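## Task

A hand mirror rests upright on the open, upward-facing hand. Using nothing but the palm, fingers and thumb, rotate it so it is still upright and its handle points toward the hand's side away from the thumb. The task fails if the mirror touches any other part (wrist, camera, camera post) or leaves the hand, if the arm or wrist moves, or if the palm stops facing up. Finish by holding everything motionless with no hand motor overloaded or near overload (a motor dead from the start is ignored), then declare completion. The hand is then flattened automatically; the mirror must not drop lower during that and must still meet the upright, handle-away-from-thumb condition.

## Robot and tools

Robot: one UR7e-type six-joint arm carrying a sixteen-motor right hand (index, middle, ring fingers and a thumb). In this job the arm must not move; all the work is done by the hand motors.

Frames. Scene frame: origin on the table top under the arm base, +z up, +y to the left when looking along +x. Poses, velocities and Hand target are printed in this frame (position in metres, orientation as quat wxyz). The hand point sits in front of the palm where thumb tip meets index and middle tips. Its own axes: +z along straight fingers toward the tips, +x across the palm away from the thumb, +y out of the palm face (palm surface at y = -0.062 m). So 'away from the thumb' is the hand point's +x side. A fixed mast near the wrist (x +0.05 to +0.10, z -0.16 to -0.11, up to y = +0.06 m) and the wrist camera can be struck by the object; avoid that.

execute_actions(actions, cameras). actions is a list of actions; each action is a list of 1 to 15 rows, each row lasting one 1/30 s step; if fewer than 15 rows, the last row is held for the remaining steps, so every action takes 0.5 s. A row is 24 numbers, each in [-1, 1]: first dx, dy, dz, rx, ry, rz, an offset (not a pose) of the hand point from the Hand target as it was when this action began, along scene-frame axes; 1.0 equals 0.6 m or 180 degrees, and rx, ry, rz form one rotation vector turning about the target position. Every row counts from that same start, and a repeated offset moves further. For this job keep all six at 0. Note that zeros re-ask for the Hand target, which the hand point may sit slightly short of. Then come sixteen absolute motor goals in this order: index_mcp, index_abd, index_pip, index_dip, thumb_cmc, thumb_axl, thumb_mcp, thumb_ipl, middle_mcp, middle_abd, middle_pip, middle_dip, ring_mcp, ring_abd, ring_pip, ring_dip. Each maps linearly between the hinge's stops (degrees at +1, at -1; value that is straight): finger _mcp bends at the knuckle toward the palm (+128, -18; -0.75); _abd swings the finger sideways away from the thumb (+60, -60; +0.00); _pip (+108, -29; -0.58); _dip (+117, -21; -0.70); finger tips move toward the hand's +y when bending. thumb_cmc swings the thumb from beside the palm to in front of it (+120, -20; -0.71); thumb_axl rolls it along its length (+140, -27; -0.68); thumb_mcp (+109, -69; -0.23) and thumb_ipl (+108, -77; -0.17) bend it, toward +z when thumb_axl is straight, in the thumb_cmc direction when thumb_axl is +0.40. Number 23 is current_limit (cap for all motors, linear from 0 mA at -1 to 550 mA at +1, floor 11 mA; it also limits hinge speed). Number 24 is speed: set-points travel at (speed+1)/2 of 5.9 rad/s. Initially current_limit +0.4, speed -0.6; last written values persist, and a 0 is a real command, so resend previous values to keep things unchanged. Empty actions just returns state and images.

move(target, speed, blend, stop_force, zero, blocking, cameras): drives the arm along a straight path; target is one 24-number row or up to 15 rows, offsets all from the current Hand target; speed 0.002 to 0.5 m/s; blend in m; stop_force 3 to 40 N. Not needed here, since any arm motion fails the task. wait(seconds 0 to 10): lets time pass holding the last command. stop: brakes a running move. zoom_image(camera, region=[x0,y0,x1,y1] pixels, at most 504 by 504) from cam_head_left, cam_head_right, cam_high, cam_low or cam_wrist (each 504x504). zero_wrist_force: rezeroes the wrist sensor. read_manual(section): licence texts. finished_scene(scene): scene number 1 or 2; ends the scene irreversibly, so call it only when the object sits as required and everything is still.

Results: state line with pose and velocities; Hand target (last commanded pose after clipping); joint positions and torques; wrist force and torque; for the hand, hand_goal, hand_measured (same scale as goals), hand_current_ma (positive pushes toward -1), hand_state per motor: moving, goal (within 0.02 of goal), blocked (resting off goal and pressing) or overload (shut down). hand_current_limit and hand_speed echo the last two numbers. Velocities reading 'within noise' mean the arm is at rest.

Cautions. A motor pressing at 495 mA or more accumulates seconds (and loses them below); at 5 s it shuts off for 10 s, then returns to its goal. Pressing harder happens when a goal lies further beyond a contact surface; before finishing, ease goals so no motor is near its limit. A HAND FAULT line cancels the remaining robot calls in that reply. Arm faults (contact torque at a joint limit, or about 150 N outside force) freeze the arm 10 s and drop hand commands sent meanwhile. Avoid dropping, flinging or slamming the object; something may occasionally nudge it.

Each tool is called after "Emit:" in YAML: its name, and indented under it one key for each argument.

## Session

Emit:
execute_actions:
  actions: []

Scene clock: 0.00 s.
end_effector_position=(+0.5980, +0.0856, +0.5109) hand_goal=(-0.754, +0.000, -0.576, -0.696, +0.104, -0.540, -0.162, -0.106, -0.754, +0.000, -0.576, -0.696, -0.754, +0.000, -0.576, -0.696) hand_measured=(-0.764, +0.000, -0.576, -0.696, +0.088, -0.544, -0.164, -0.108, -0.764, +0.000, -0.576, -0.696, -0.764, +0.000, -0.576, -0.696) hand_current_ma=(-47, +0, -3, +0, -71, -14, -11, -11, -47, +0, -3, +0, -46, +0, -3, +0) hand_state=(goal, goal, goal, goal, goal, goal, goal, goal, goal, goal, goal, goal, goal, goal, goal, goal) hand_current_limit=0.40 hand_speed=-0.60 end_effector_quat_wxyz=(+0.497, +0.451, +0.529, +0.520)
Joint positions: [-0.168 -1.207 2.222 -4.195 -1.324 -0.048]
Joint velocities: within noise
Joint torques (N m): no reading
Motor temperatures (°C): [25 25 21 32 31 27]
Wrist force (N): no reading
Wrist torque (N m): no reading
Wrist force, peak (N): no reading
Hand target: +0.5980, +0.0856, +0.5109; +0.497, +0.451, +0.529, +0.520
camera_calibration:
cam_wrist: T_world_to_cam=[[0.113514, -0.748516, 0.653329, -0.297745], [-0.657124, -0.54977, -0.515695, 0.656943], [0.745186, -0.370779, -0.554274, -0.0054668], [0, 0, 0, 1]] pos_world=[0.469565, 0.136274, 0.530277]

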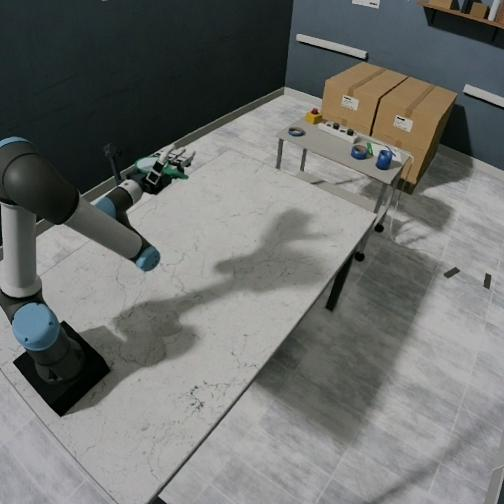

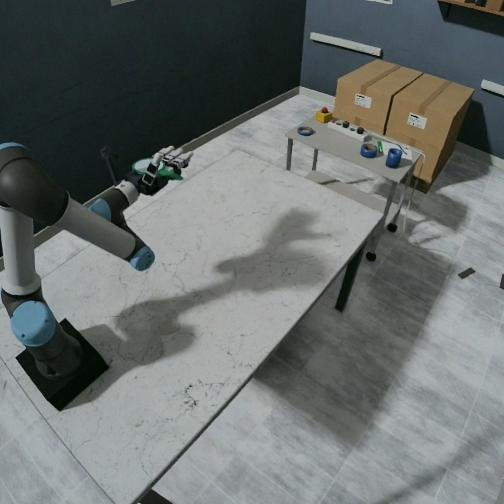

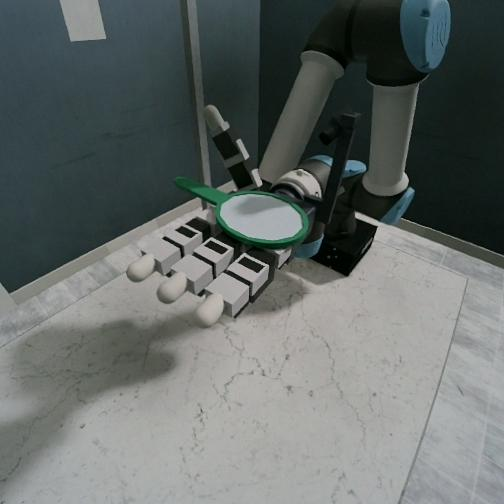

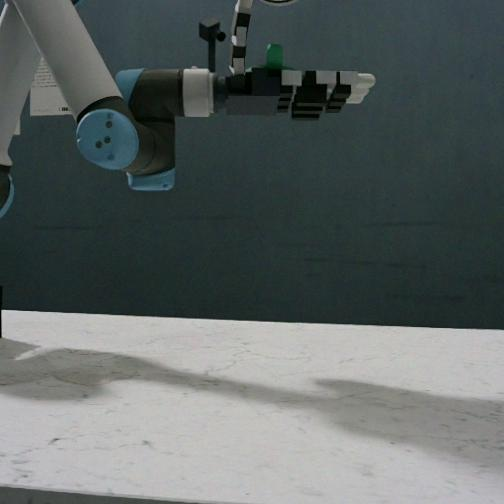

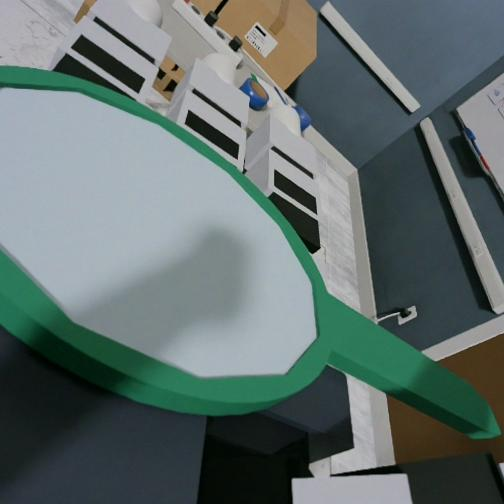

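Emit:
zoom_image:
  camera: "cam_high"
  region: [130, 90, 390, 350]

Emit:
zoom_image:
  camera: "cam_low"
  region: [180, 0, 400, 160]

Emit:
zoom_image:
  camera: "cam_head_right"
  region: [90, 130, 220, 220]

Scaled by 1.938 from the camera's 504x504 image, which has a finer 720x720 frame.

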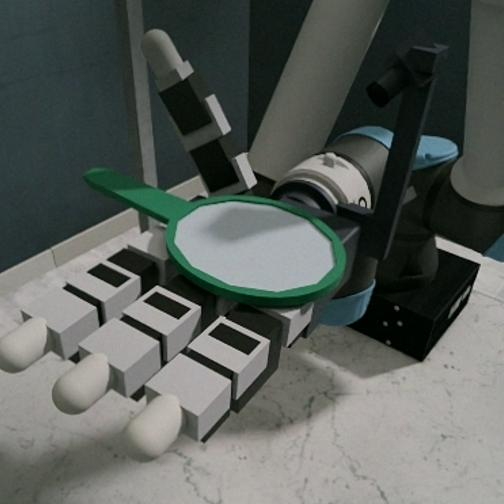

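Scaled by 2.291 from the camera's 504x504 image, which has a finer 720x720 frame.

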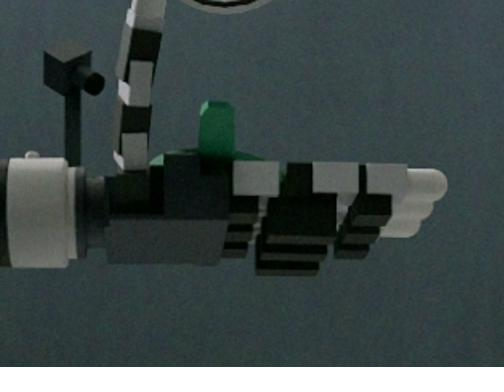

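Scaled by 3.877 from the camera's 504x504 image, which has a finer 720x720 frame.

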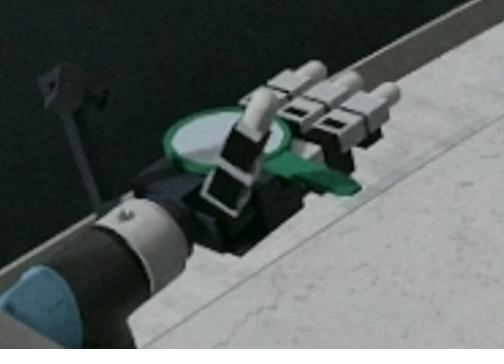

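Emit:
execute_actions:
  actions:
    - [[0,0,0,0,0,0,-0.754,0,-0.576,-0.696,0.104,-0.677,-0.506,0.481,-0.754,0,-0.576,-0.696,-0.754,0,-0.576,-0.696,0.4,-0.85]]
    - [[0,0,0,0,0,0,-0.754,0,-0.576,-0.696,-0.43,-0.677,-0.506,0.481,-0.754,0,-0.576,-0.696,-0.754,0,-0.576,-0.696,0.4,-0.85]]
    - [[0,0,0,0,0,0,-0.754,0,-0.576,-0.696,-0.43,-0.677,-0.4,0.481,-0.754,0,-0.576,-0.696,-0.754,0,-0.576,-0.696,0.4,-0.85]]
  cameras: ["cam_high","cam_low"]

Emit:
zoom_image:
  camera: "cam_high"
  region: [130, 90, 390, 350]

Emit:
zoom_image:
  camera: "cam_low"
  region: [180, 0, 400, 160]

Scene clock: 43.20 s.
end_effector_position=(+0.5980, +0.0856, +0.5109) hand_goal=(-0.754, +0.000, -0.576, -0.696, -0.430, -0.678, -0.400, +0.480, -0.754, +0.000, -0.576, -0.696, -0.754, +0.000, -0.576, -0.696) hand_measured=(-0.764, +0.000, -0.576, -0.696, -0.440, -0.676, -0.402, +0.478, -0.764, +0.000, -0.576, -0.696, -0.764, +0.000, -0.576, -0.696) hand_current_ma=(-47, +0, -3, +0, -38, +11, -12, -9, -47, +0, -3, +0, -46, +0, -3, +0) hand_state=(goal, goal, goal, goal, goal, goal, goal, goal, goal, goal, goal, goal, goal, goal, goal, goal) hand_current_limit=0.40 hand_speed=-0.85 end_effector_quat_wxyz=(+0.497, +0.451, +0.529, +0.520)
Joint positions: [-0.168 -1.207 2.222 -4.195 -1.324 -0.048]
Joint velocities: within noise
Joint torques (N m): [8.24 -26.25 -4.95 -2.75 -1.66 -2.11]
Motor temperatures (°C): [25 25 21 32 31 27]
Wrist force (N): [0.2 0.1 -0.5]
Wrist torque (N m): [0.06 -0.03 0.04]
Wrist force, peak (N): [0.8 0.3 -0.3]
Hand target: +0.5980, +0.0856, +0.5109; +0.497, +0.451, +0.529, +0.520
Off the commanded pose: 0.000 m, 0 deg.
Step readings (end_effector_position):
0: (+0.5980, +0.0856, +0.5109)
1: (+0.5980, +0.0856, +0.5109)
2: (+0.5980, +0.0856, +0.5109)
4: (+0.5980, +0.0856, +0.5109)
8: (+0.5980, +0.0856, +0.5109)
15: (+0.5980, +0.0856, +0.5109)
16: (+0.5980, +0.0856, +0.5109)
17: (+0.5980, +0.0856, +0.5109)
19: (+0.5980, +0.0856, +0.5109)
23: (+0.5980, +0.0856, +0.5109)
30: (+0.5980, +0.0856, +0.5109)
31: (+0.5980, +0.0856, +0.5109)
32: (+0.5980, +0.0856, +0.5109)
34: (+0.5980, +0.0856, +0.5109)
38: (+0.5980, +0.0856, +0.5109)
45: (+0.5980, +0.0856, +0.5109)
Images, in order (width x height): cam_high 504x504, cam_low 504x504.

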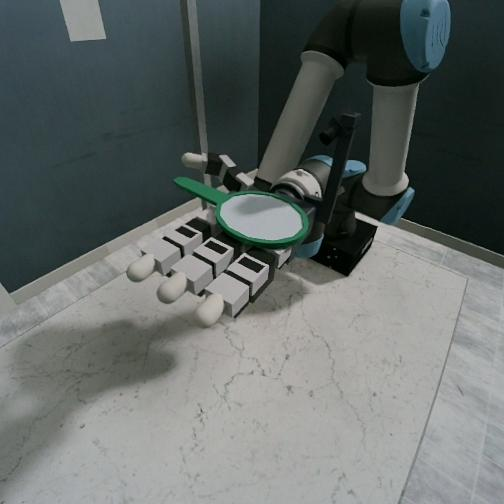

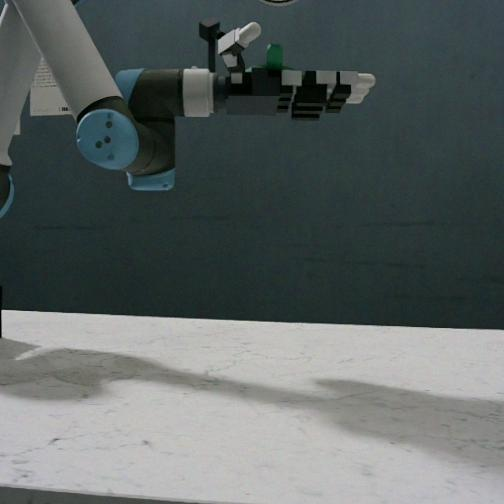

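Scaled by 1.938 from the camera's 504x504 image, which has a finer 720x720 frame.

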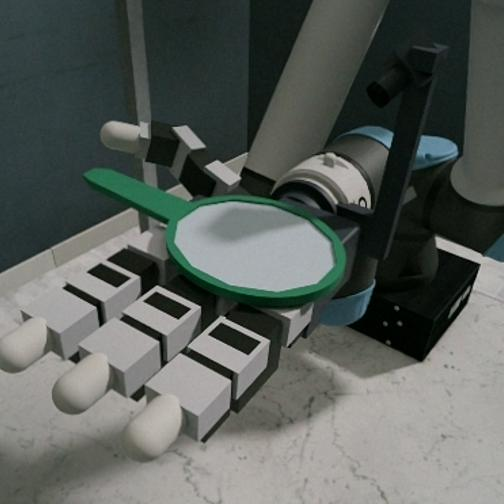

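Scaled by 2.291 from the camera's 504x504 image, which has a finer 720x720 frame.

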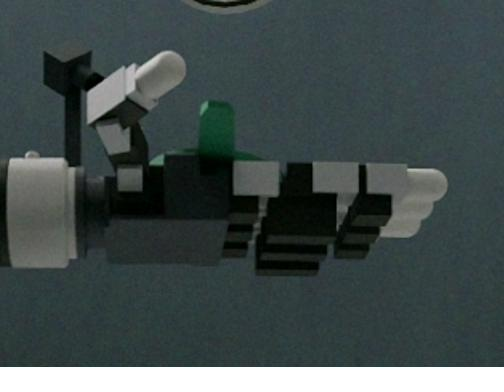

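Emit:
execute_actions:
  actions:
    - [[0,0,0,0,0,0,-0.754,0,-0.576,-0.696,-0.58,-0.677,-0.5,0.481,-0.754,0,-0.576,-0.696,-0.754,0,-0.576,-0.696,0.4,-0.85]]
    - [[0,0,0,0,0,0,-0.754,0,-0.576,-0.696,-0.58,-0.677,-0.35,0.481,-0.754,0,-0.576,-0.696,-0.754,0,-0.576,-0.696,0.4,-0.85]]
  cameras: ["cam_high","cam_low"]

Emit:
zoom_image:
  camera: "cam_high"
  region: [130, 90, 390, 350]

Emit:
zoom_image:
  camera: "cam_low"
  region: [180, 0, 400, 160]

Scene clock: 48.13 s.
end_effector_position=(+0.5980, +0.0856, +0.5109) hand_goal=(-0.754, +0.000, -0.576, -0.696, -0.580, -0.678, -0.350, +0.480, -0.754, +0.000, -0.576, -0.696, -0.754, +0.000, -0.576, -0.696) hand_measured=(-0.764, +0.000, -0.576, -0.696, -0.590, -0.676, -0.352, +0.478, -0.764, +0.000, -0.576, -0.696, -0.764, +0.000, -0.576, -0.696) hand_current_ma=(-47, +0, -3, +0, -40, +9, -11, -9, -47, +0, -3, +0, -46, +0, -3, +0) hand_state=(goal, goal, goal, goal, goal, goal, goal, goal, goal, goal, goal, goal, goal, goal, goal, goal) hand_current_limit=0.40 hand_speed=-0.85 end_effector_quat_wxyz=(+0.497, +0.451, +0.529, +0.520)
Joint positions: [-0.168 -1.207 2.222 -4.195 -1.324 -0.048]
Joint velocities: within noise
Joint torques (N m): [8.41 -26.57 -5.38 -2.73 -1.48 -2.13]
Motor temperatures (°C): [25 25 21 32 31 27]
Wrist force (N): [0.6 0.3 0.1]
Wrist torque (N m): [0.04 -0.10 0.09]
Wrist force, peak (N): [0.9 0.5 -0.1]
Hand target: +0.5980, +0.0856, +0.5109; +0.497, +0.451, +0.529, +0.520
Off the commanded pose: 0.000 m, 0 deg.
Step readings (end_effector_position):
0: (+0.5980, +0.0856, +0.5109)
1: (+0.5980, +0.0856, +0.5109)
2: (+0.5980, +0.0856, +0.5109)
4: (+0.5980, +0.0856, +0.5109)
8: (+0.5980, +0.0856, +0.5109)
15: (+0.5980, +0.0856, +0.5109)
16: (+0.5980, +0.0856, +0.5109)
17: (+0.5980, +0.0856, +0.5109)
19: (+0.5980, +0.0856, +0.5109)
23: (+0.5980, +0.0856, +0.5109)
30: (+0.5980, +0.0856, +0.5109)
Images, in order (width x height): cam_high 504x504, cam_low 504x504.

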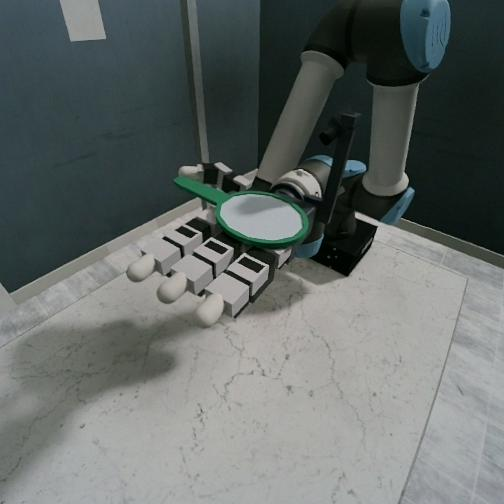

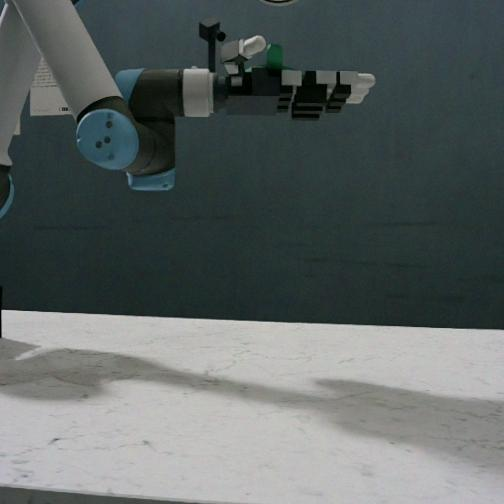

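Scaled by 1.938 from the camera's 504x504 image, which has a finer 720x720 frame.

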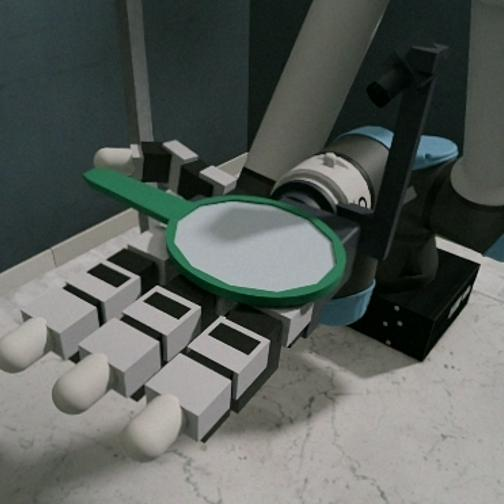

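Scaled by 2.291 from the camera's 504x504 image, which has a finer 720x720 frame.

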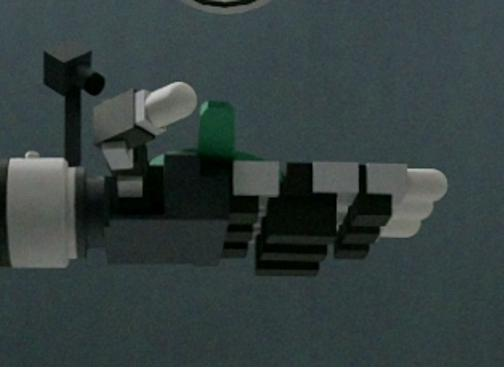

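Emit:
execute_actions:
  actions:
    - [[0,0,0,0,0,0,-0.754,0,-0.576,-0.696,-0.58,-0.677,-0.15,0.481,-0.754,0,-0.576,-0.696,-0.754,0,-0.576,-0.696,0.4,-0.88]]
    - [[0,0,0,0,0,0,-0.754,0,-0.576,-0.696,-0.58,-0.677,0,0.45,-0.754,0,-0.576,-0.696,-0.754,0,-0.576,-0.696,0.4,-0.88]]
  cameras: ["cam_high","cam_low"]

Emit:
zoom_image:
  camera: "cam_high"
  region: [130, 90, 390, 350]

Emit:
zoom_image:
  camera: "cam_low"
  region: [180, 0, 400, 160]

Scene clock: 53.53 s.
end_effector_position=(+0.5980, +0.0856, +0.5109) hand_goal=(-0.754, +0.000, -0.576, -0.696, -0.580, -0.678, +0.000, +0.450, -0.754, +0.000, -0.576, -0.696, -0.754, +0.000, -0.576, -0.696) hand_measured=(-0.764, +0.000, -0.576, -0.696, -0.590, -0.678, -0.002, +0.452, -0.764, +0.000, -0.576, -0.696, -0.764, +0.000, -0.576, -0.696) hand_current_ma=(-47, +0, -3, +0, -41, -4, -13, +10, -47, +0, -3, +0, -46, +0, -3, +0) hand_state=(goal, goal, goal, goal, goal, goal, goal, goal, goal, goal, goal, goal, goal, goal, goal, goal) hand_current_limit=0.40 hand_speed=-0.88 end_effector_quat_wxyz=(+0.497, +0.451, +0.529, +0.520)
Joint positions: [-0.168 -1.207 2.222 -4.195 -1.324 -0.048]
Joint velocities: within noise
Joint torques (N m): [8.15 -25.58 -5.34 -2.87 -1.51 -2.19]
Motor temperatures (°C): [25 25 21 32 31 27]
Wrist force (N): [0.2 0.2 -0.1]
Wrist torque (N m): [0.06 -0.04 0.04]
Wrist force, peak (N): [0.7 0.3 -0.2]
Hand target: +0.5980, +0.0856, +0.5109; +0.497, +0.451, +0.529, +0.520
Off the commanded pose: 0.000 m, 0 deg.
Step readings (end_effector_position):
0: (+0.5980, +0.0856, +0.5109)
1: (+0.5980, +0.0856, +0.5109)
2: (+0.5980, +0.0856, +0.5109)
4: (+0.5980, +0.0856, +0.5109)
8: (+0.5980, +0.0856, +0.5109)
15: (+0.5980, +0.0856, +0.5109)
16: (+0.5980, +0.0856, +0.5109)
17: (+0.5980, +0.0856, +0.5109)
19: (+0.5980, +0.0856, +0.5109)
23: (+0.5980, +0.0856, +0.5109)
30: (+0.5980, +0.0856, +0.5109)
Images, in order (width x height): cam_high 504x504, cam_low 504x504.

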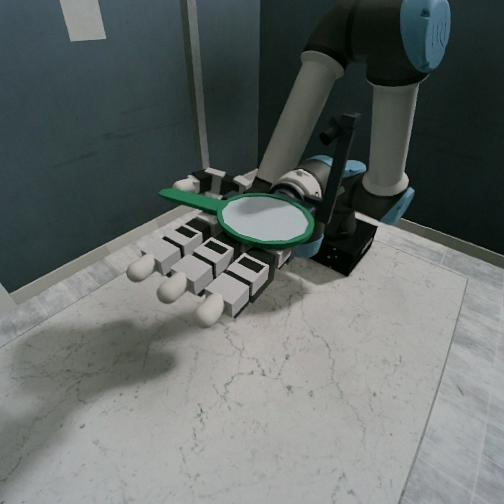

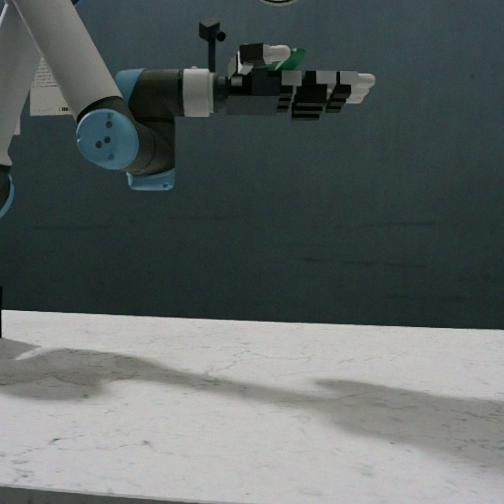

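Scaled by 1.938 from the camera's 504x504 image, which has a finer 720x720 frame.

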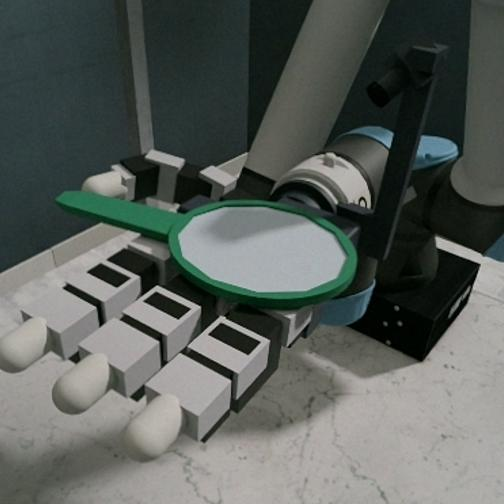

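Scaled by 2.291 from the camera's 504x504 image, which has a finer 720x720 frame.

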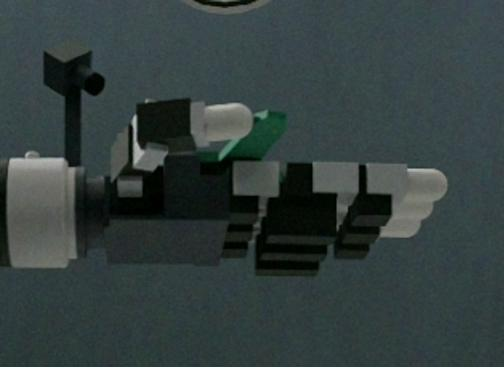

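Emit:
execute_actions:
  actions:
    - [[0,0,0,0,0,0,-0.754,0,-0.576,-0.696,-0.58,-0.677,0.15,0.4,-0.754,0,-0.576,-0.696,-0.754,0,-0.576,-0.696,0.4,-0.88]]
    - [[0,0,0,0,0,0,-0.754,0,-0.576,-0.696,-0.58,-0.677,0.3,0.3,-0.754,0,-0.576,-0.696,-0.754,0,-0.576,-0.696,0.4,-0.88]]
    - [[0,0,0,0,0,0,-0.754,0,-0.576,-0.696,-0.58,-0.677,0.45,0.15,-0.754,0,-0.576,-0.696,-0.754,0,-0.576,-0.696,0.4,-0.88]]
  cameras: ["cam_high","cam_low"]

Emit:
zoom_image:
  camera: "cam_high"
  region: [130, 90, 390, 350]

Emit:
zoom_image:
  camera: "cam_low"
  region: [180, 0, 400, 160]

Scene clock: 59.97 s.
end_effector_position=(+0.5980, +0.0856, +0.5109) hand_goal=(-0.754, +0.000, -0.576, -0.696, -0.580, -0.678, +0.450, +0.150, -0.754, +0.000, -0.576, -0.696, -0.754, +0.000, -0.576, -0.696) hand_measured=(-0.766, +0.000, -0.576, -0.696, -0.590, -0.682, +0.448, +0.152, -0.764, +0.000, -0.576, -0.696, -0.764, +0.000, -0.576, -0.696) hand_current_ma=(-52, +0, -3, +0, -41, -16, -10, +10, -47, +0, -3, +0, -46, +0, -3, +0) hand_state=(goal, goal, goal, goal, goal, goal, goal, goal, goal, goal, goal, goal, goal, goal, goal, goal) hand_current_limit=0.40 hand_speed=-0.88 end_effector_quat_wxyz=(+0.497, +0.451, +0.529, +0.520)
Joint positions: [-0.168 -1.207 2.222 -4.195 -1.324 -0.048]
Joint velocities: within noise
Joint torques (N m): [8.97 -26.01 -5.71 -2.61 -1.45 -2.14]
Motor temperatures (°C): [25 25 21 32 31 27]
Wrist force (N): [0.6 0.1 -0.1]
Wrist torque (N m): [0.06 -0.08 0.05]
Wrist force, peak (N): [0.5 0.8 -0.3]
Hand target: +0.5980, +0.0856, +0.5109; +0.497, +0.451, +0.529, +0.520
Off the commanded pose: 0.000 m, 0 deg.
Step readings (end_effector_position):
0: (+0.5980, +0.0856, +0.5109)
1: (+0.5980, +0.0856, +0.5109)
2: (+0.5980, +0.0856, +0.5109)
4: (+0.5980, +0.0856, +0.5109)
8: (+0.5980, +0.0856, +0.5109)
15: (+0.5980, +0.0856, +0.5109)
16: (+0.5980, +0.0856, +0.5109)
17: (+0.5980, +0.0856, +0.5109)
19: (+0.5980, +0.0856, +0.5109)
23: (+0.5980, +0.0856, +0.5109)
30: (+0.5980, +0.0856, +0.5109)
31: (+0.5980, +0.0856, +0.5109)
32: (+0.5980, +0.0856, +0.5109)
34: (+0.5980, +0.0856, +0.5109)
38: (+0.5980, +0.0856, +0.5109)
45: (+0.5980, +0.0856, +0.5109)
Images, in order (width x height): cam_high 504x504, cam_low 504x504.

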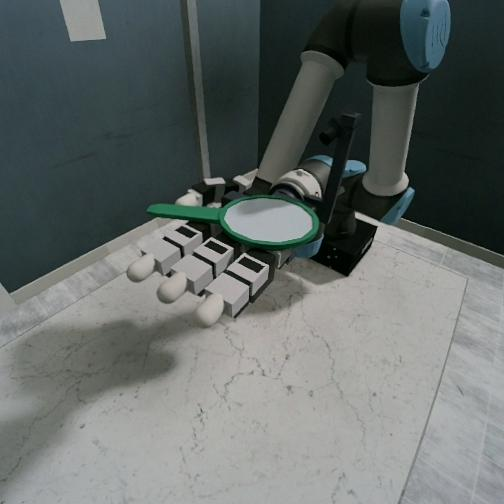

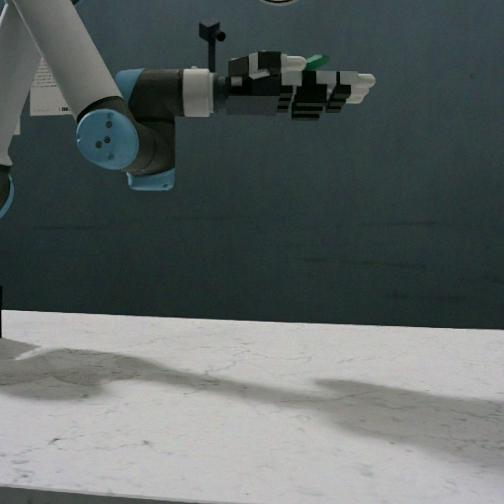

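Scaled by 1.938 from the camera's 504x504 image, which has a finer 720x720 frame.

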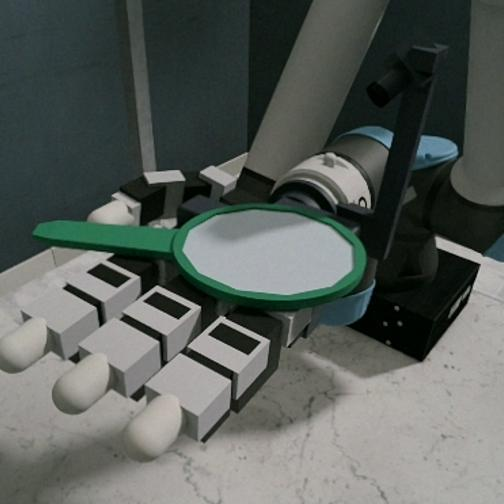

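Scaled by 2.291 from the camera's 504x504 image, which has a finer 720x720 frame.

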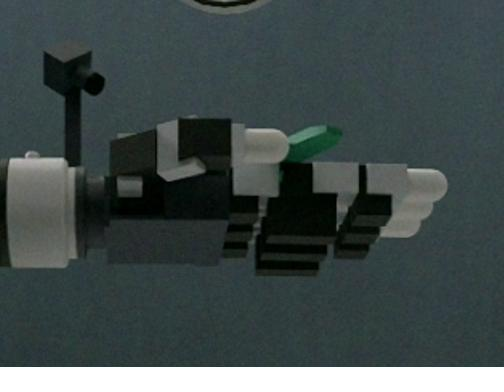

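Emit:
execute_actions:
  actions:
    - [[0,0,0,0,0,0,-0.754,0,-0.576,-0.696,-0.58,-0.677,0.1,0.3,-0.754,0,-0.576,-0.696,-0.754,0,-0.576,-0.696,0.4,-0.8]]
    - [[0,0,0,0,0,0,-0.754,0,-0.576,-0.696,-0.58,-0.677,-0.4,0.3,-0.754,0,-0.576,-0.696,-0.754,0,-0.576,-0.696,0.4,-0.8]]
    - [[0,0,0,0,0,0,-0.754,0,-0.576,-0.696,-0.2,-0.677,-0.5,0.3,-0.754,0,-0.576,-0.696,-0.754,0,-0.576,-0.696,0.4,-0.8]]
    - [[0,0,0,0,0,0,-0.754,0,-0.576,-0.696,0.3,-0.6,-0.5,0.5,-0.754,0,-0.576,-0.696,-0.754,0,-0.576,-0.696,0.4,-0.8]]
    - [[0,0,0,0,0,0,-0.754,0,-0.576,-0.696,0.957,-0.533,-0.4,0.8,-0.754,0,-0.576,-0.696,-0.754,0,-0.576,-0.696,0.4,-0.8]]
    - [[0,0,0,0,0,0,-0.754,0,-0.576,-0.696,0.957,-0.533,-0.3,0.914,-0.754,0,-0.576,-0.696,-0.754,0,-0.576,-0.696,0.4,-0.85]]
  cameras: ["cam_high","cam_low"]

Emit:
zoom_image:
  camera: "cam_high"
  region: [130, 90, 390, 350]

Emit:
zoom_image:
  camera: "cam_low"
  region: [180, 0, 400, 160]

Scene clock: 89.77 s.
end_effector_position=(+0.5980, +0.0856, +0.5109) hand_goal=(-0.754, +0.000, -0.576, -0.696, +0.956, -0.534, -0.300, +0.914, -0.754, +0.000, -0.576, -0.696, -0.754, +0.000, -0.576, -0.696) hand_measured=(-0.766, +0.000, -0.576, -0.696, +0.958, -0.536, -0.300, +0.914, -0.764, +0.000, -0.576, -0.696, -0.764, +0.000, -0.576, -0.696) hand_current_ma=(-52, +0, -3, +0, +10, -8, -4, -2, -47, +0, -3, +0, -46, +0, -3, +0) hand_state=(goal, goal, goal, goal, goal, goal, goal, goal, goal, goal, goal, goal, goal, goal, goal, goal) hand_current_limit=0.40 hand_speed=-0.85 end_effector_quat_wxyz=(+0.497, +0.451, +0.529, +0.520)
Joint positions: [-0.168 -1.207 2.222 -4.195 -1.324 -0.048]
Joint velocities: within noise
Joint torques (N m): [7.8 -25.98 -5.37 -2.68 -1.09 -1.99]
Motor temperatures (°C): [25 25 21 32 31 27]
Wrist force (N): [0.6 0.2 -0.1]
Wrist torque (N m): [0.04 -0.08 -0.01]
Wrist force, peak (N): [0.9 -0.2 -0.1]
Hand target: +0.5980, +0.0856, +0.5109; +0.497, +0.451, +0.529, +0.520
Off the commanded pose: 0.000 m, 0 deg.
Step readings (end_effector_position):
0: (+0.5980, +0.0856, +0.5109)
1: (+0.5980, +0.0856, +0.5109)
2: (+0.5980, +0.0856, +0.5109)
4: (+0.5980, +0.0856, +0.5109)
8: (+0.5980, +0.0856, +0.5109)
15: (+0.5980, +0.0856, +0.5109)
16: (+0.5980, +0.0856, +0.5109)
17: (+0.5980, +0.0856, +0.5109)
19: (+0.5980, +0.0856, +0.5109)
23: (+0.5980, +0.0856, +0.5109)
30: (+0.5980, +0.0856, +0.5109)
31: (+0.5980, +0.0856, +0.5109)
32: (+0.5980, +0.0856, +0.5109)
34: (+0.5980, +0.0856, +0.5109)
38: (+0.5980, +0.0856, +0.5109)
45: (+0.5980, +0.0856, +0.5109)
46: (+0.5980, +0.0856, +0.5109)
47: (+0.5980, +0.0856, +0.5109)
49: (+0.5980, +0.0856, +0.5109)
53: (+0.5980, +0.0856, +0.5109)
60: (+0.5980, +0.0856, +0.5109)
61: (+0.5980, +0.0856, +0.5109)
62: (+0.5980, +0.0856, +0.5109)
64: (+0.5980, +0.0856, +0.5109)
68: (+0.5980, +0.0856, +0.5109)
75: (+0.5980, +0.0856, +0.5109)
76: (+0.5980, +0.0856, +0.5109)
77: (+0.5980, +0.0856, +0.5109)
79: (+0.5980, +0.0856, +0.5109)
83: (+0.5980, +0.0856, +0.5109)
90: (+0.5980, +0.0856, +0.5109)
Images, in order (width x height): cam_high 504x504, cam_low 504x504.

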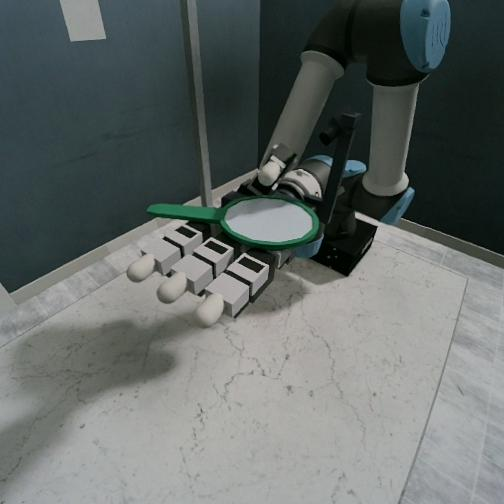

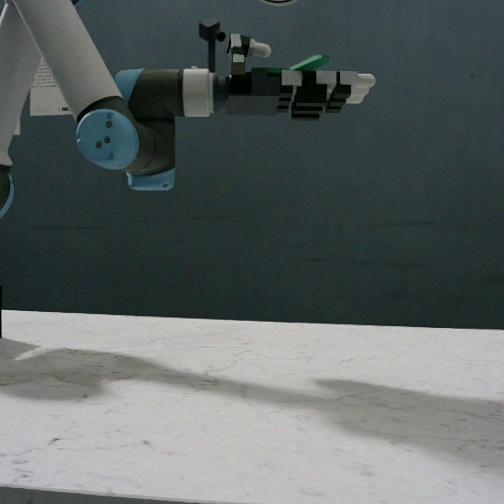

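Scaled by 1.938 from the camera's 504x504 image, which has a finer 720x720 frame.

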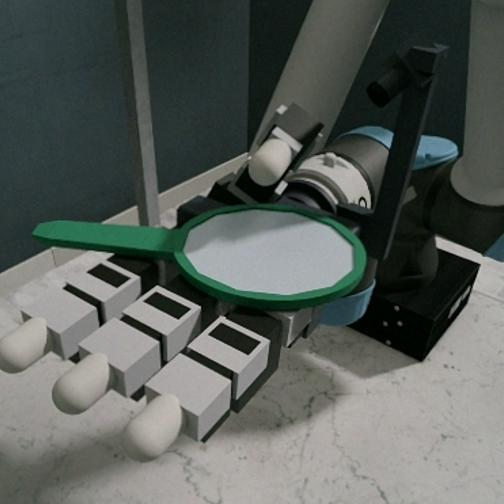

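Scaled by 2.291 from the camera's 504x504 image, which has a finer 720x720 frame.

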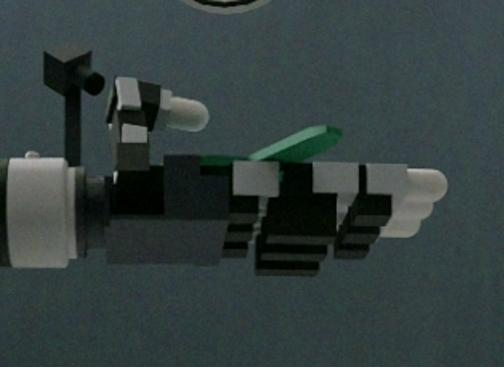

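Emit:
execute_actions:
  actions:
    - [[0,0,0,0,0,0,-0.754,0,-0.576,-0.696,0.957,-0.533,-0.15,0.914,-0.754,0,-0.576,-0.696,-0.754,0,-0.576,-0.696,0.4,-0.88]]
    - [[0,0,0,0,0,0,-0.754,0,-0.576,-0.696,0.957,-0.533,-0.05,0.914,-0.754,0,-0.576,-0.696,-0.754,0,-0.576,-0.696,0.4,-0.9]]
  cameras: ["cam_high","cam_low"]

Emit:
zoom_image:
  camera: "cam_high"
  region: [130, 90, 390, 350]

Emit:
zoom_image:
  camera: "cam_low"
  region: [180, 0, 400, 160]

Scene clock: 93.97 s.
end_effector_position=(+0.5980, +0.0856, +0.5109) hand_goal=(-0.754, +0.000, -0.576, -0.696, +0.956, -0.534, -0.050, +0.914, -0.754, +0.000, -0.576, -0.696, -0.754, +0.000, -0.576, -0.696) hand_measured=(-0.766, +0.000, -0.576, -0.696, +0.958, -0.534, -0.050, +0.914, -0.764, +0.000, -0.576, -0.696, -0.764, +0.000, -0.576, -0.696) hand_current_ma=(-53, +0, -3, +0, +10, -4, +2, -2, -47, +0, -3, +0, -46, +0, -3, +0) hand_state=(goal, goal, goal, goal, goal, goal, goal, goal, goal, goal, goal, goal, goal, goal, goal, goal) hand_current_limit=0.40 hand_speed=-0.90 end_effector_quat_wxyz=(+0.497, +0.451, +0.529, +0.520)
Joint positions: [-0.168 -1.207 2.222 -4.195 -1.324 -0.048]
Joint velocities: within noise
Joint torques (N m): [8.22 -25.58 -5.35 -2.63 -1.22 -1.97]
Motor temperatures (°C): [25 25 21 32 31 27]
Wrist force (N): [0.4 0.1 -0.2]
Wrist torque (N m): [0.05 -0.05 -0.04]
Wrist force, peak (N): [0.8 0.3 0.1]
Hand target: +0.5980, +0.0856, +0.5109; +0.497, +0.451, +0.529, +0.520
Off the commanded pose: 0.000 m, 0 deg.
Step readings (end_effector_position):
0: (+0.5980, +0.0856, +0.5109)
1: (+0.5980, +0.0856, +0.5109)
2: (+0.5980, +0.0856, +0.5109)
4: (+0.5980, +0.0856, +0.5109)
8: (+0.5980, +0.0856, +0.5109)
15: (+0.5980, +0.0856, +0.5109)
16: (+0.5980, +0.0856, +0.5109)
17: (+0.5980, +0.0856, +0.5109)
19: (+0.5980, +0.0856, +0.5109)
23: (+0.5980, +0.0856, +0.5109)
30: (+0.5980, +0.0856, +0.5109)
Images, in order (width x height): cam_high 504x504, cam_low 504x504.

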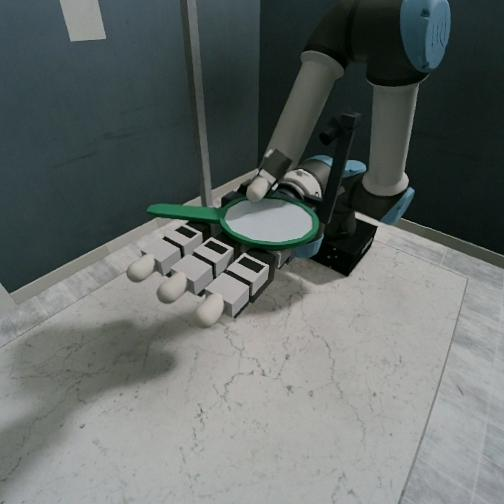

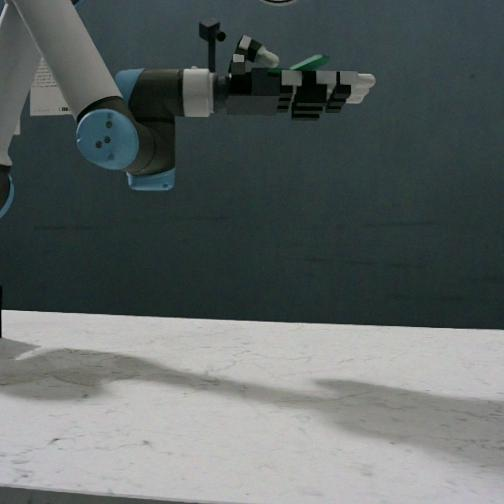

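Scaled by 1.938 from the camera's 504x504 image, which has a finer 720x720 frame.

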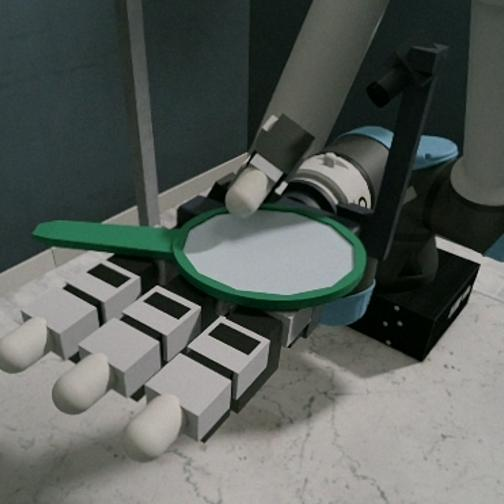

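Scaled by 2.291 from the camera's 504x504 image, which has a finer 720x720 frame.

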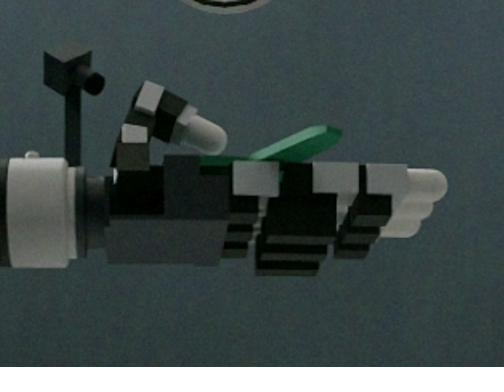

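Emit:
execute_actions:
  actions:
    - [[0,0,0,0,0,0,-0.754,0,-0.576,-0.696,0.957,-0.533,0.0,0.914,-0.754,0,-0.576,-0.696,-0.754,0,-0.576,-0.696,0.4,-0.9]]
    - [[0,0,0,0,0,0,-0.754,0,-0.576,-0.696,0.957,-0.533,0.04,0.914,-0.754,0,-0.576,-0.696,-0.754,0,-0.576,-0.696,0.4,-0.93]]
  cameras: ["cam_high","cam_low"]

Emit:
zoom_image:
  camera: "cam_high"
  region: [130, 90, 390, 350]

Emit:
zoom_image:
  camera: "cam_low"
  region: [180, 0, 400, 160]

Scene clock: 98.23 s.
end_effector_position=(+0.5980, +0.0856, +0.5109) hand_goal=(-0.754, +0.000, -0.576, -0.696, +0.956, -0.534, +0.040, +0.914, -0.754, +0.000, -0.576, -0.696, -0.754, +0.000, -0.576, -0.696) hand_measured=(-0.766, +0.000, -0.576, -0.696, +0.958, -0.534, +0.040, +0.914, -0.764, +0.000, -0.576, -0.696, -0.764, +0.000, -0.576, -0.696) hand_current_ma=(-53, +0, -3, +0, +10, -3, +3, -2, -47, +0, -3, +0, -46, +0, -3, +0) hand_state=(goal, goal, goal, goal, goal, goal, goal, goal, goal, goal, goal, goal, goal, goal, goal, goal) hand_current_limit=0.40 hand_speed=-0.93 end_effector_quat_wxyz=(+0.497, +0.451, +0.529, +0.520)
Joint positions: [-0.168 -1.207 2.222 -4.195 -1.324 -0.048]
Joint velocities: within noise
Joint torques (N m): [8.75 -26.65 -5.61 -2.65 -1.16 -1.91]
Motor temperatures (°C): [25 25 21 32 31 27]
Wrist force (N): [0.2 0.2 0.0]
Wrist torque (N m): [0.05 -0.03 -0.04]
Wrist force, peak (N): [0.8 0.1 -0.3]
Hand target: +0.5980, +0.0856, +0.5109; +0.497, +0.451, +0.529, +0.520
Off the commanded pose: 0.000 m, 0 deg.
Step readings (end_effector_position):
0: (+0.5980, +0.0856, +0.5109)
1: (+0.5980, +0.0856, +0.5109)
2: (+0.5980, +0.0856, +0.5109)
4: (+0.5980, +0.0856, +0.5109)
8: (+0.5980, +0.0856, +0.5109)
15: (+0.5980, +0.0856, +0.5109)
16: (+0.5980, +0.0856, +0.5109)
17: (+0.5980, +0.0856, +0.5109)
19: (+0.5980, +0.0856, +0.5109)
23: (+0.5980, +0.0856, +0.5109)
30: (+0.5980, +0.0856, +0.5109)
Images, in order (width x height): cam_high 504x504, cam_low 504x504.

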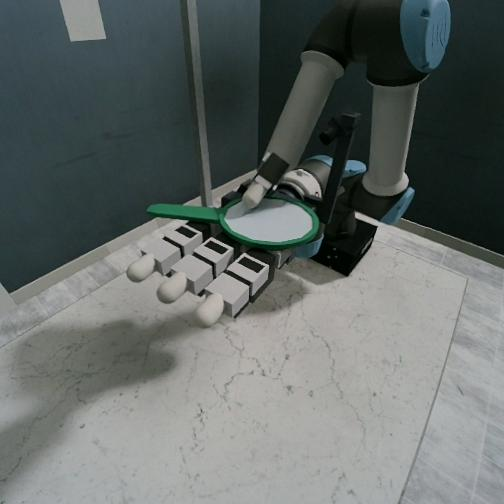

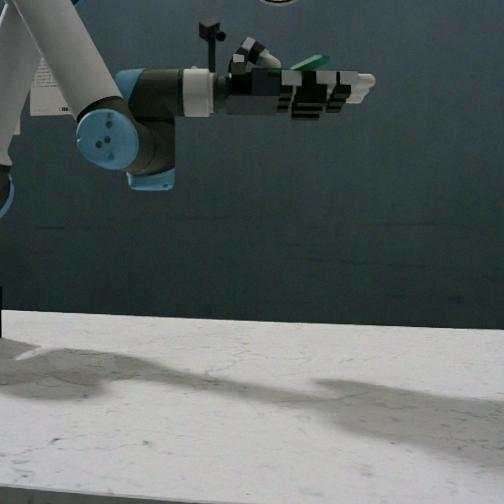

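Scaled by 1.938 from the camera's 504x504 image, which has a finer 720x720 frame.

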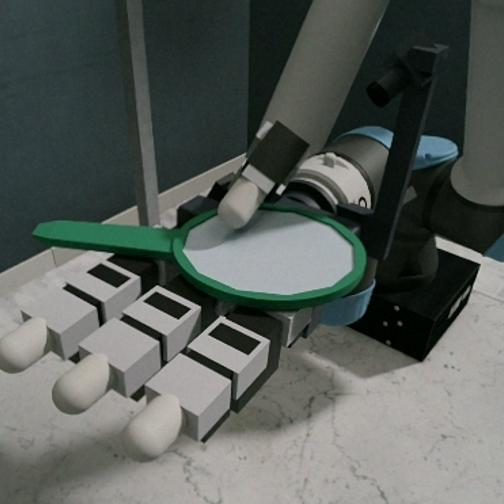

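Scaled by 2.291 from the camera's 504x504 image, which has a finer 720x720 frame.

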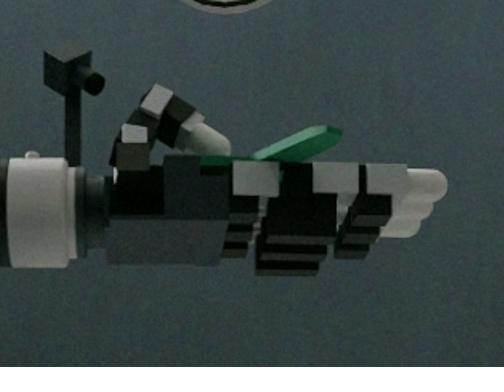

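Emit:
execute_actions:
  actions:
    - [[0,0,0,0,0,0,-0.754,0,-0.576,-0.696,0.957,-0.533,0.08,0.914,-0.754,0,-0.576,-0.696,-0.754,0,-0.576,-0.696,0.4,-0.95]]
  cameras: ["cam_high"]

Emit:
execute_actions:
  actions:
    - [[0,0,0,0,0,0,-0.754,0,-0.576,-0.696,0.957,-0.533,0.12,0.914,-0.754,0,-0.576,-0.696,-0.754,0,-0.576,-0.696,0.4,-0.95]]
  cameras: ["cam_high"]

Emit:
zoom_image:
  camera: "cam_high"
  region: [130, 90, 390, 350]

Scene clock: 102.03 s.
end_effector_position=(+0.5980, +0.0856, +0.5109) hand_goal=(-0.754, +0.000, -0.576, -0.696, +0.956, -0.534, +0.080, +0.914, -0.754, +0.000, -0.576, -0.696, -0.754, +0.000, -0.576, -0.696) hand_measured=(-0.766, +0.000, -0.576, -0.696, +0.958, -0.534, +0.080, +0.914, -0.764, +0.000, -0.576, -0.696, -0.764, +0.000, -0.576, -0.696) hand_current_ma=(-53, +0, -3, +0, +10, -2, +4, -2, -47, +0, -3, +0, -46, +0, -3, +0) hand_state=(goal, goal, goal, goal, goal, goal, goal, goal, goal, goal, goal, goal, goal, goal, goal, goal) hand_current_limit=0.40 hand_speed=-0.95 end_effector_quat_wxyz=(+0.497, +0.451, +0.529, +0.520)
Joint positions: [-0.168 -1.207 2.222 -4.195 -1.324 -0.048]
Joint velocities: within noise
Joint torques (N m): [8.38 -25.73 -5.75 -2.73 -1.13 -2.05]
Motor temperatures (°C): [25 25 21 32 31 27]
Wrist force (N): [0.4 -0.1 -0.2]
Wrist torque (N m): [0.03 -0.06 -0.03]
Wrist force, peak (N): [0.7 0.4 -0.2]
Hand target: +0.5980, +0.0856, +0.5109; +0.497, +0.451, +0.529, +0.520
Off the commanded pose: 0.000 m, 0 deg.
Step readings (end_effector_position):
0: (+0.5980, +0.0856, +0.5109)
1: (+0.5980, +0.0856, +0.5109)
2: (+0.5980, +0.0856, +0.5109)
4: (+0.5980, +0.0856, +0.5109)
8: (+0.5980, +0.0856, +0.5109)
15: (+0.5980, +0.0856, +0.5109)
Images, in order (width x height): cam_high 504x504.

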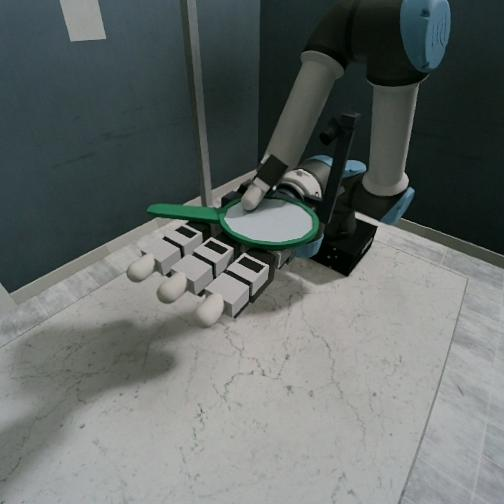

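Scene clock: 102.73 s.
end_effector_position=(+0.5980, +0.0856, +0.5109) hand_goal=(-0.754, +0.000, -0.576, -0.696, +0.956, -0.534, +0.120, +0.914, -0.754, +0.000, -0.576, -0.696, -0.754, +0.000, -0.576, -0.696) hand_measured=(-0.768, +0.000, -0.576, -0.696, +0.958, -0.534, +0.106, +0.912, -0.764, +0.000, -0.576, -0.696, -0.764, +0.000, -0.576, -0.696) hand_current_ma=(-60, +0, -3, +0, +10, -1, -75, -6, -47, +0, -3, +0, -46, +0, -3, +0) hand_state=(goal, goal, goal, goal, goal, goal, goal, goal, goal, goal, goal, goal, goal, goal, goal, goal) hand_current_limit=0.40 hand_speed=-0.95 end_effector_quat_wxyz=(+0.497, +0.451, +0.529, +0.520)
Joint positions: [-0.168 -1.207 2.222 -4.195 -1.324 -0.048]
Joint velocities: within noise
Joint torques (N m): [8.42 -26.05 -6.36 -2.63 -1.07 -1.91]
Motor temperatures (°C): [25 25 21 32 31 27]
Wrist force (N): [0.4 0.0 -0.5]
Wrist torque (N m): [0.06 -0.05 -0.04]
Wrist force, peak (N): [0.3 0.5 -0.5]
Hand target: +0.5980, +0.0856, +0.5109; +0.497, +0.451, +0.529, +0.520
Off the commanded pose: 0.000 m, 0 deg.
Step readings (end_effector_position):
0: (+0.5980, +0.0856, +0.5109)
1: (+0.5980, +0.0856, +0.5109)
2: (+0.5980, +0.0856, +0.5109)
4: (+0.5980, +0.0856, +0.5109)
8: (+0.5980, +0.0856, +0.5109)
15: (+0.5980, +0.0856, +0.5109)
Images, in order (width x height): cam_high 504x504.

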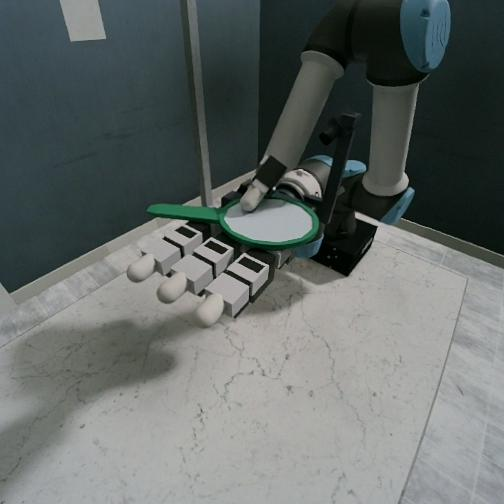

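Scaled by 1.938 from the camera's 504x504 image, which has a finer 720x720 frame.

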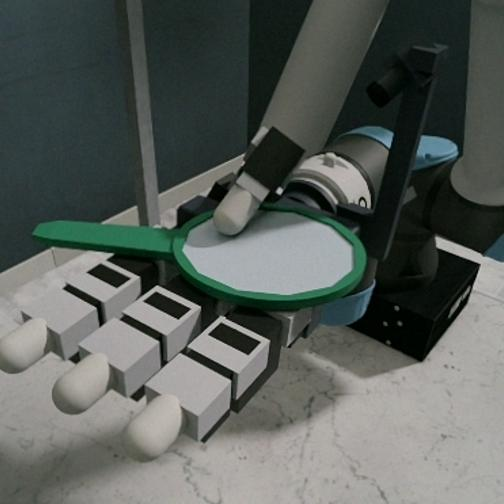

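Emit:
execute_actions:
  actions:
    - [[0,0,0,0,0,0,-0.754,0,-0.576,-0.696,0.957,-0.533,0.135,0.914,-0.754,0,-0.576,-0.696,-0.754,0,-0.576,-0.696,0.4,-0.88]]
    - [[0,0,0,0,0,0,-0.754,0,-0.576,-0.696,0.957,-0.533,0.185,0.82,-0.754,0,-0.576,-0.696,-0.754,0,-0.576,-0.696,0.4,-0.88]]
    - [[0,0,0,0,0,0,-0.754,0,-0.576,-0.696,0.957,-0.533,0.242,0.719,-0.754,0,-0.576,-0.696,-0.754,0,-0.576,-0.696,0.4,-0.88]]
  cameras: ["cam_high","cam_low"]

Emit:
zoom_image:
  camera: "cam_high"
  region: [130, 90, 390, 350]

Emit:
zoom_image:
  camera: "cam_low"
  region: [180, 0, 400, 160]

Scene clock: 117.90 s.
end_effector_position=(+0.5980, +0.0856, +0.5109) hand_goal=(-0.754, +0.000, -0.576, -0.696, +0.956, -0.534, +0.242, +0.718, -0.754, +0.000, -0.576, -0.696, -0.754, +0.000, -0.576, -0.696) hand_measured=(-0.770, +0.000, -0.576, -0.696, +0.950, -0.538, +0.230, +0.720, -0.766, +0.000, -0.576, -0.696, -0.764, +0.000, -0.576, -0.696) hand_current_ma=(-75, +0, -3, +0, -21, -23, -63, +5, -53, +0, -3, +0, -46, +0, -3, +0) hand_state=(goal, goal, goal, goal, goal, goal, goal, goal, goal, goal, goal, goal, goal, goal, goal, goal) hand_current_limit=0.40 hand_speed=-0.88 end_effector_quat_wxyz=(+0.497, +0.451, +0.529, +0.520)
Joint positions: [-0.168 -1.207 2.222 -4.195 -1.324 -0.048]
Joint velocities: within noise
Joint torques (N m): [7.72 -26.23 -6.4 -2.49 -1.03 -1.95]
Motor temperatures (°C): [25 25 21 32 31 27]
Wrist force (N): [0.3 -0.2 0.0]
Wrist torque (N m): [0.01 -0.06 -0.05]
Wrist force, peak (N): [0.9 0.1 0.0]
Hand target: +0.5980, +0.0856, +0.5109; +0.497, +0.451, +0.529, +0.520
Off the commanded pose: 0.000 m, 0 deg.
Step readings (end_effector_position):
0: (+0.5980, +0.0856, +0.5109)
1: (+0.5980, +0.0856, +0.5109)
2: (+0.5980, +0.0856, +0.5109)
4: (+0.5980, +0.0856, +0.5109)
8: (+0.5980, +0.0856, +0.5109)
15: (+0.5980, +0.0856, +0.5109)
16: (+0.5980, +0.0856, +0.5109)
17: (+0.5980, +0.0856, +0.5109)
19: (+0.5980, +0.0856, +0.5109)
23: (+0.5980, +0.0856, +0.5109)
30: (+0.5980, +0.0856, +0.5109)
31: (+0.5980, +0.0856, +0.5109)
32: (+0.5980, +0.0856, +0.5109)
34: (+0.5980, +0.0856, +0.5109)
38: (+0.5980, +0.0856, +0.5109)
45: (+0.5980, +0.0856, +0.5109)
Images, in order (width x height): cam_high 504x504, cam_low 504x504.

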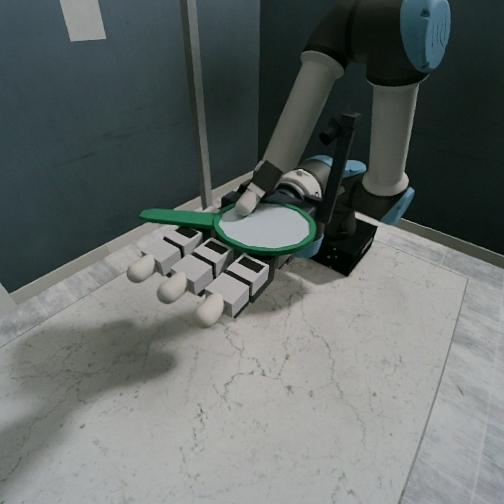

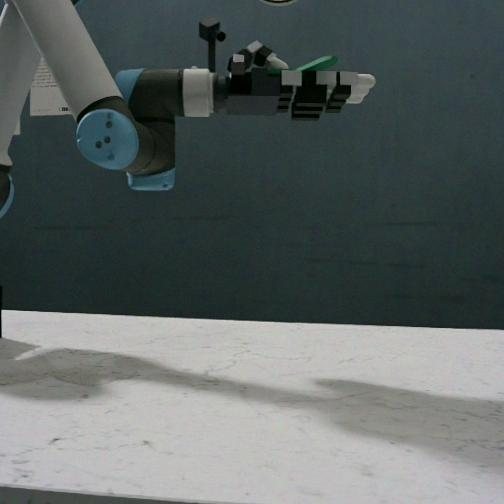

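Scaled by 1.938 from the camera's 504x504 image, which has a finer 720x720 frame.

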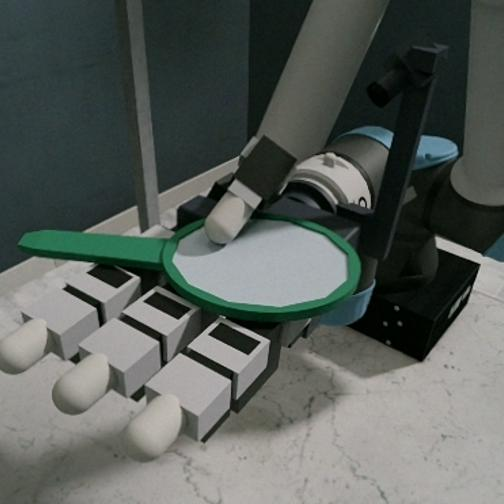

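Scaled by 2.291 from the camera's 504x504 image, which has a finer 720x720 frame.

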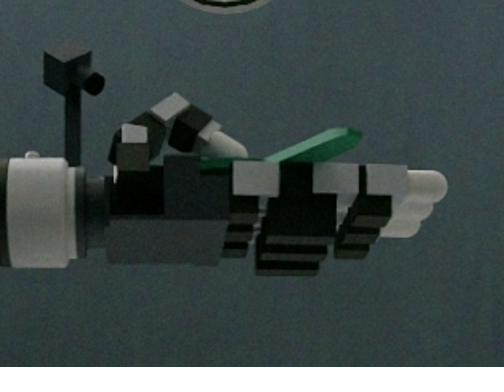

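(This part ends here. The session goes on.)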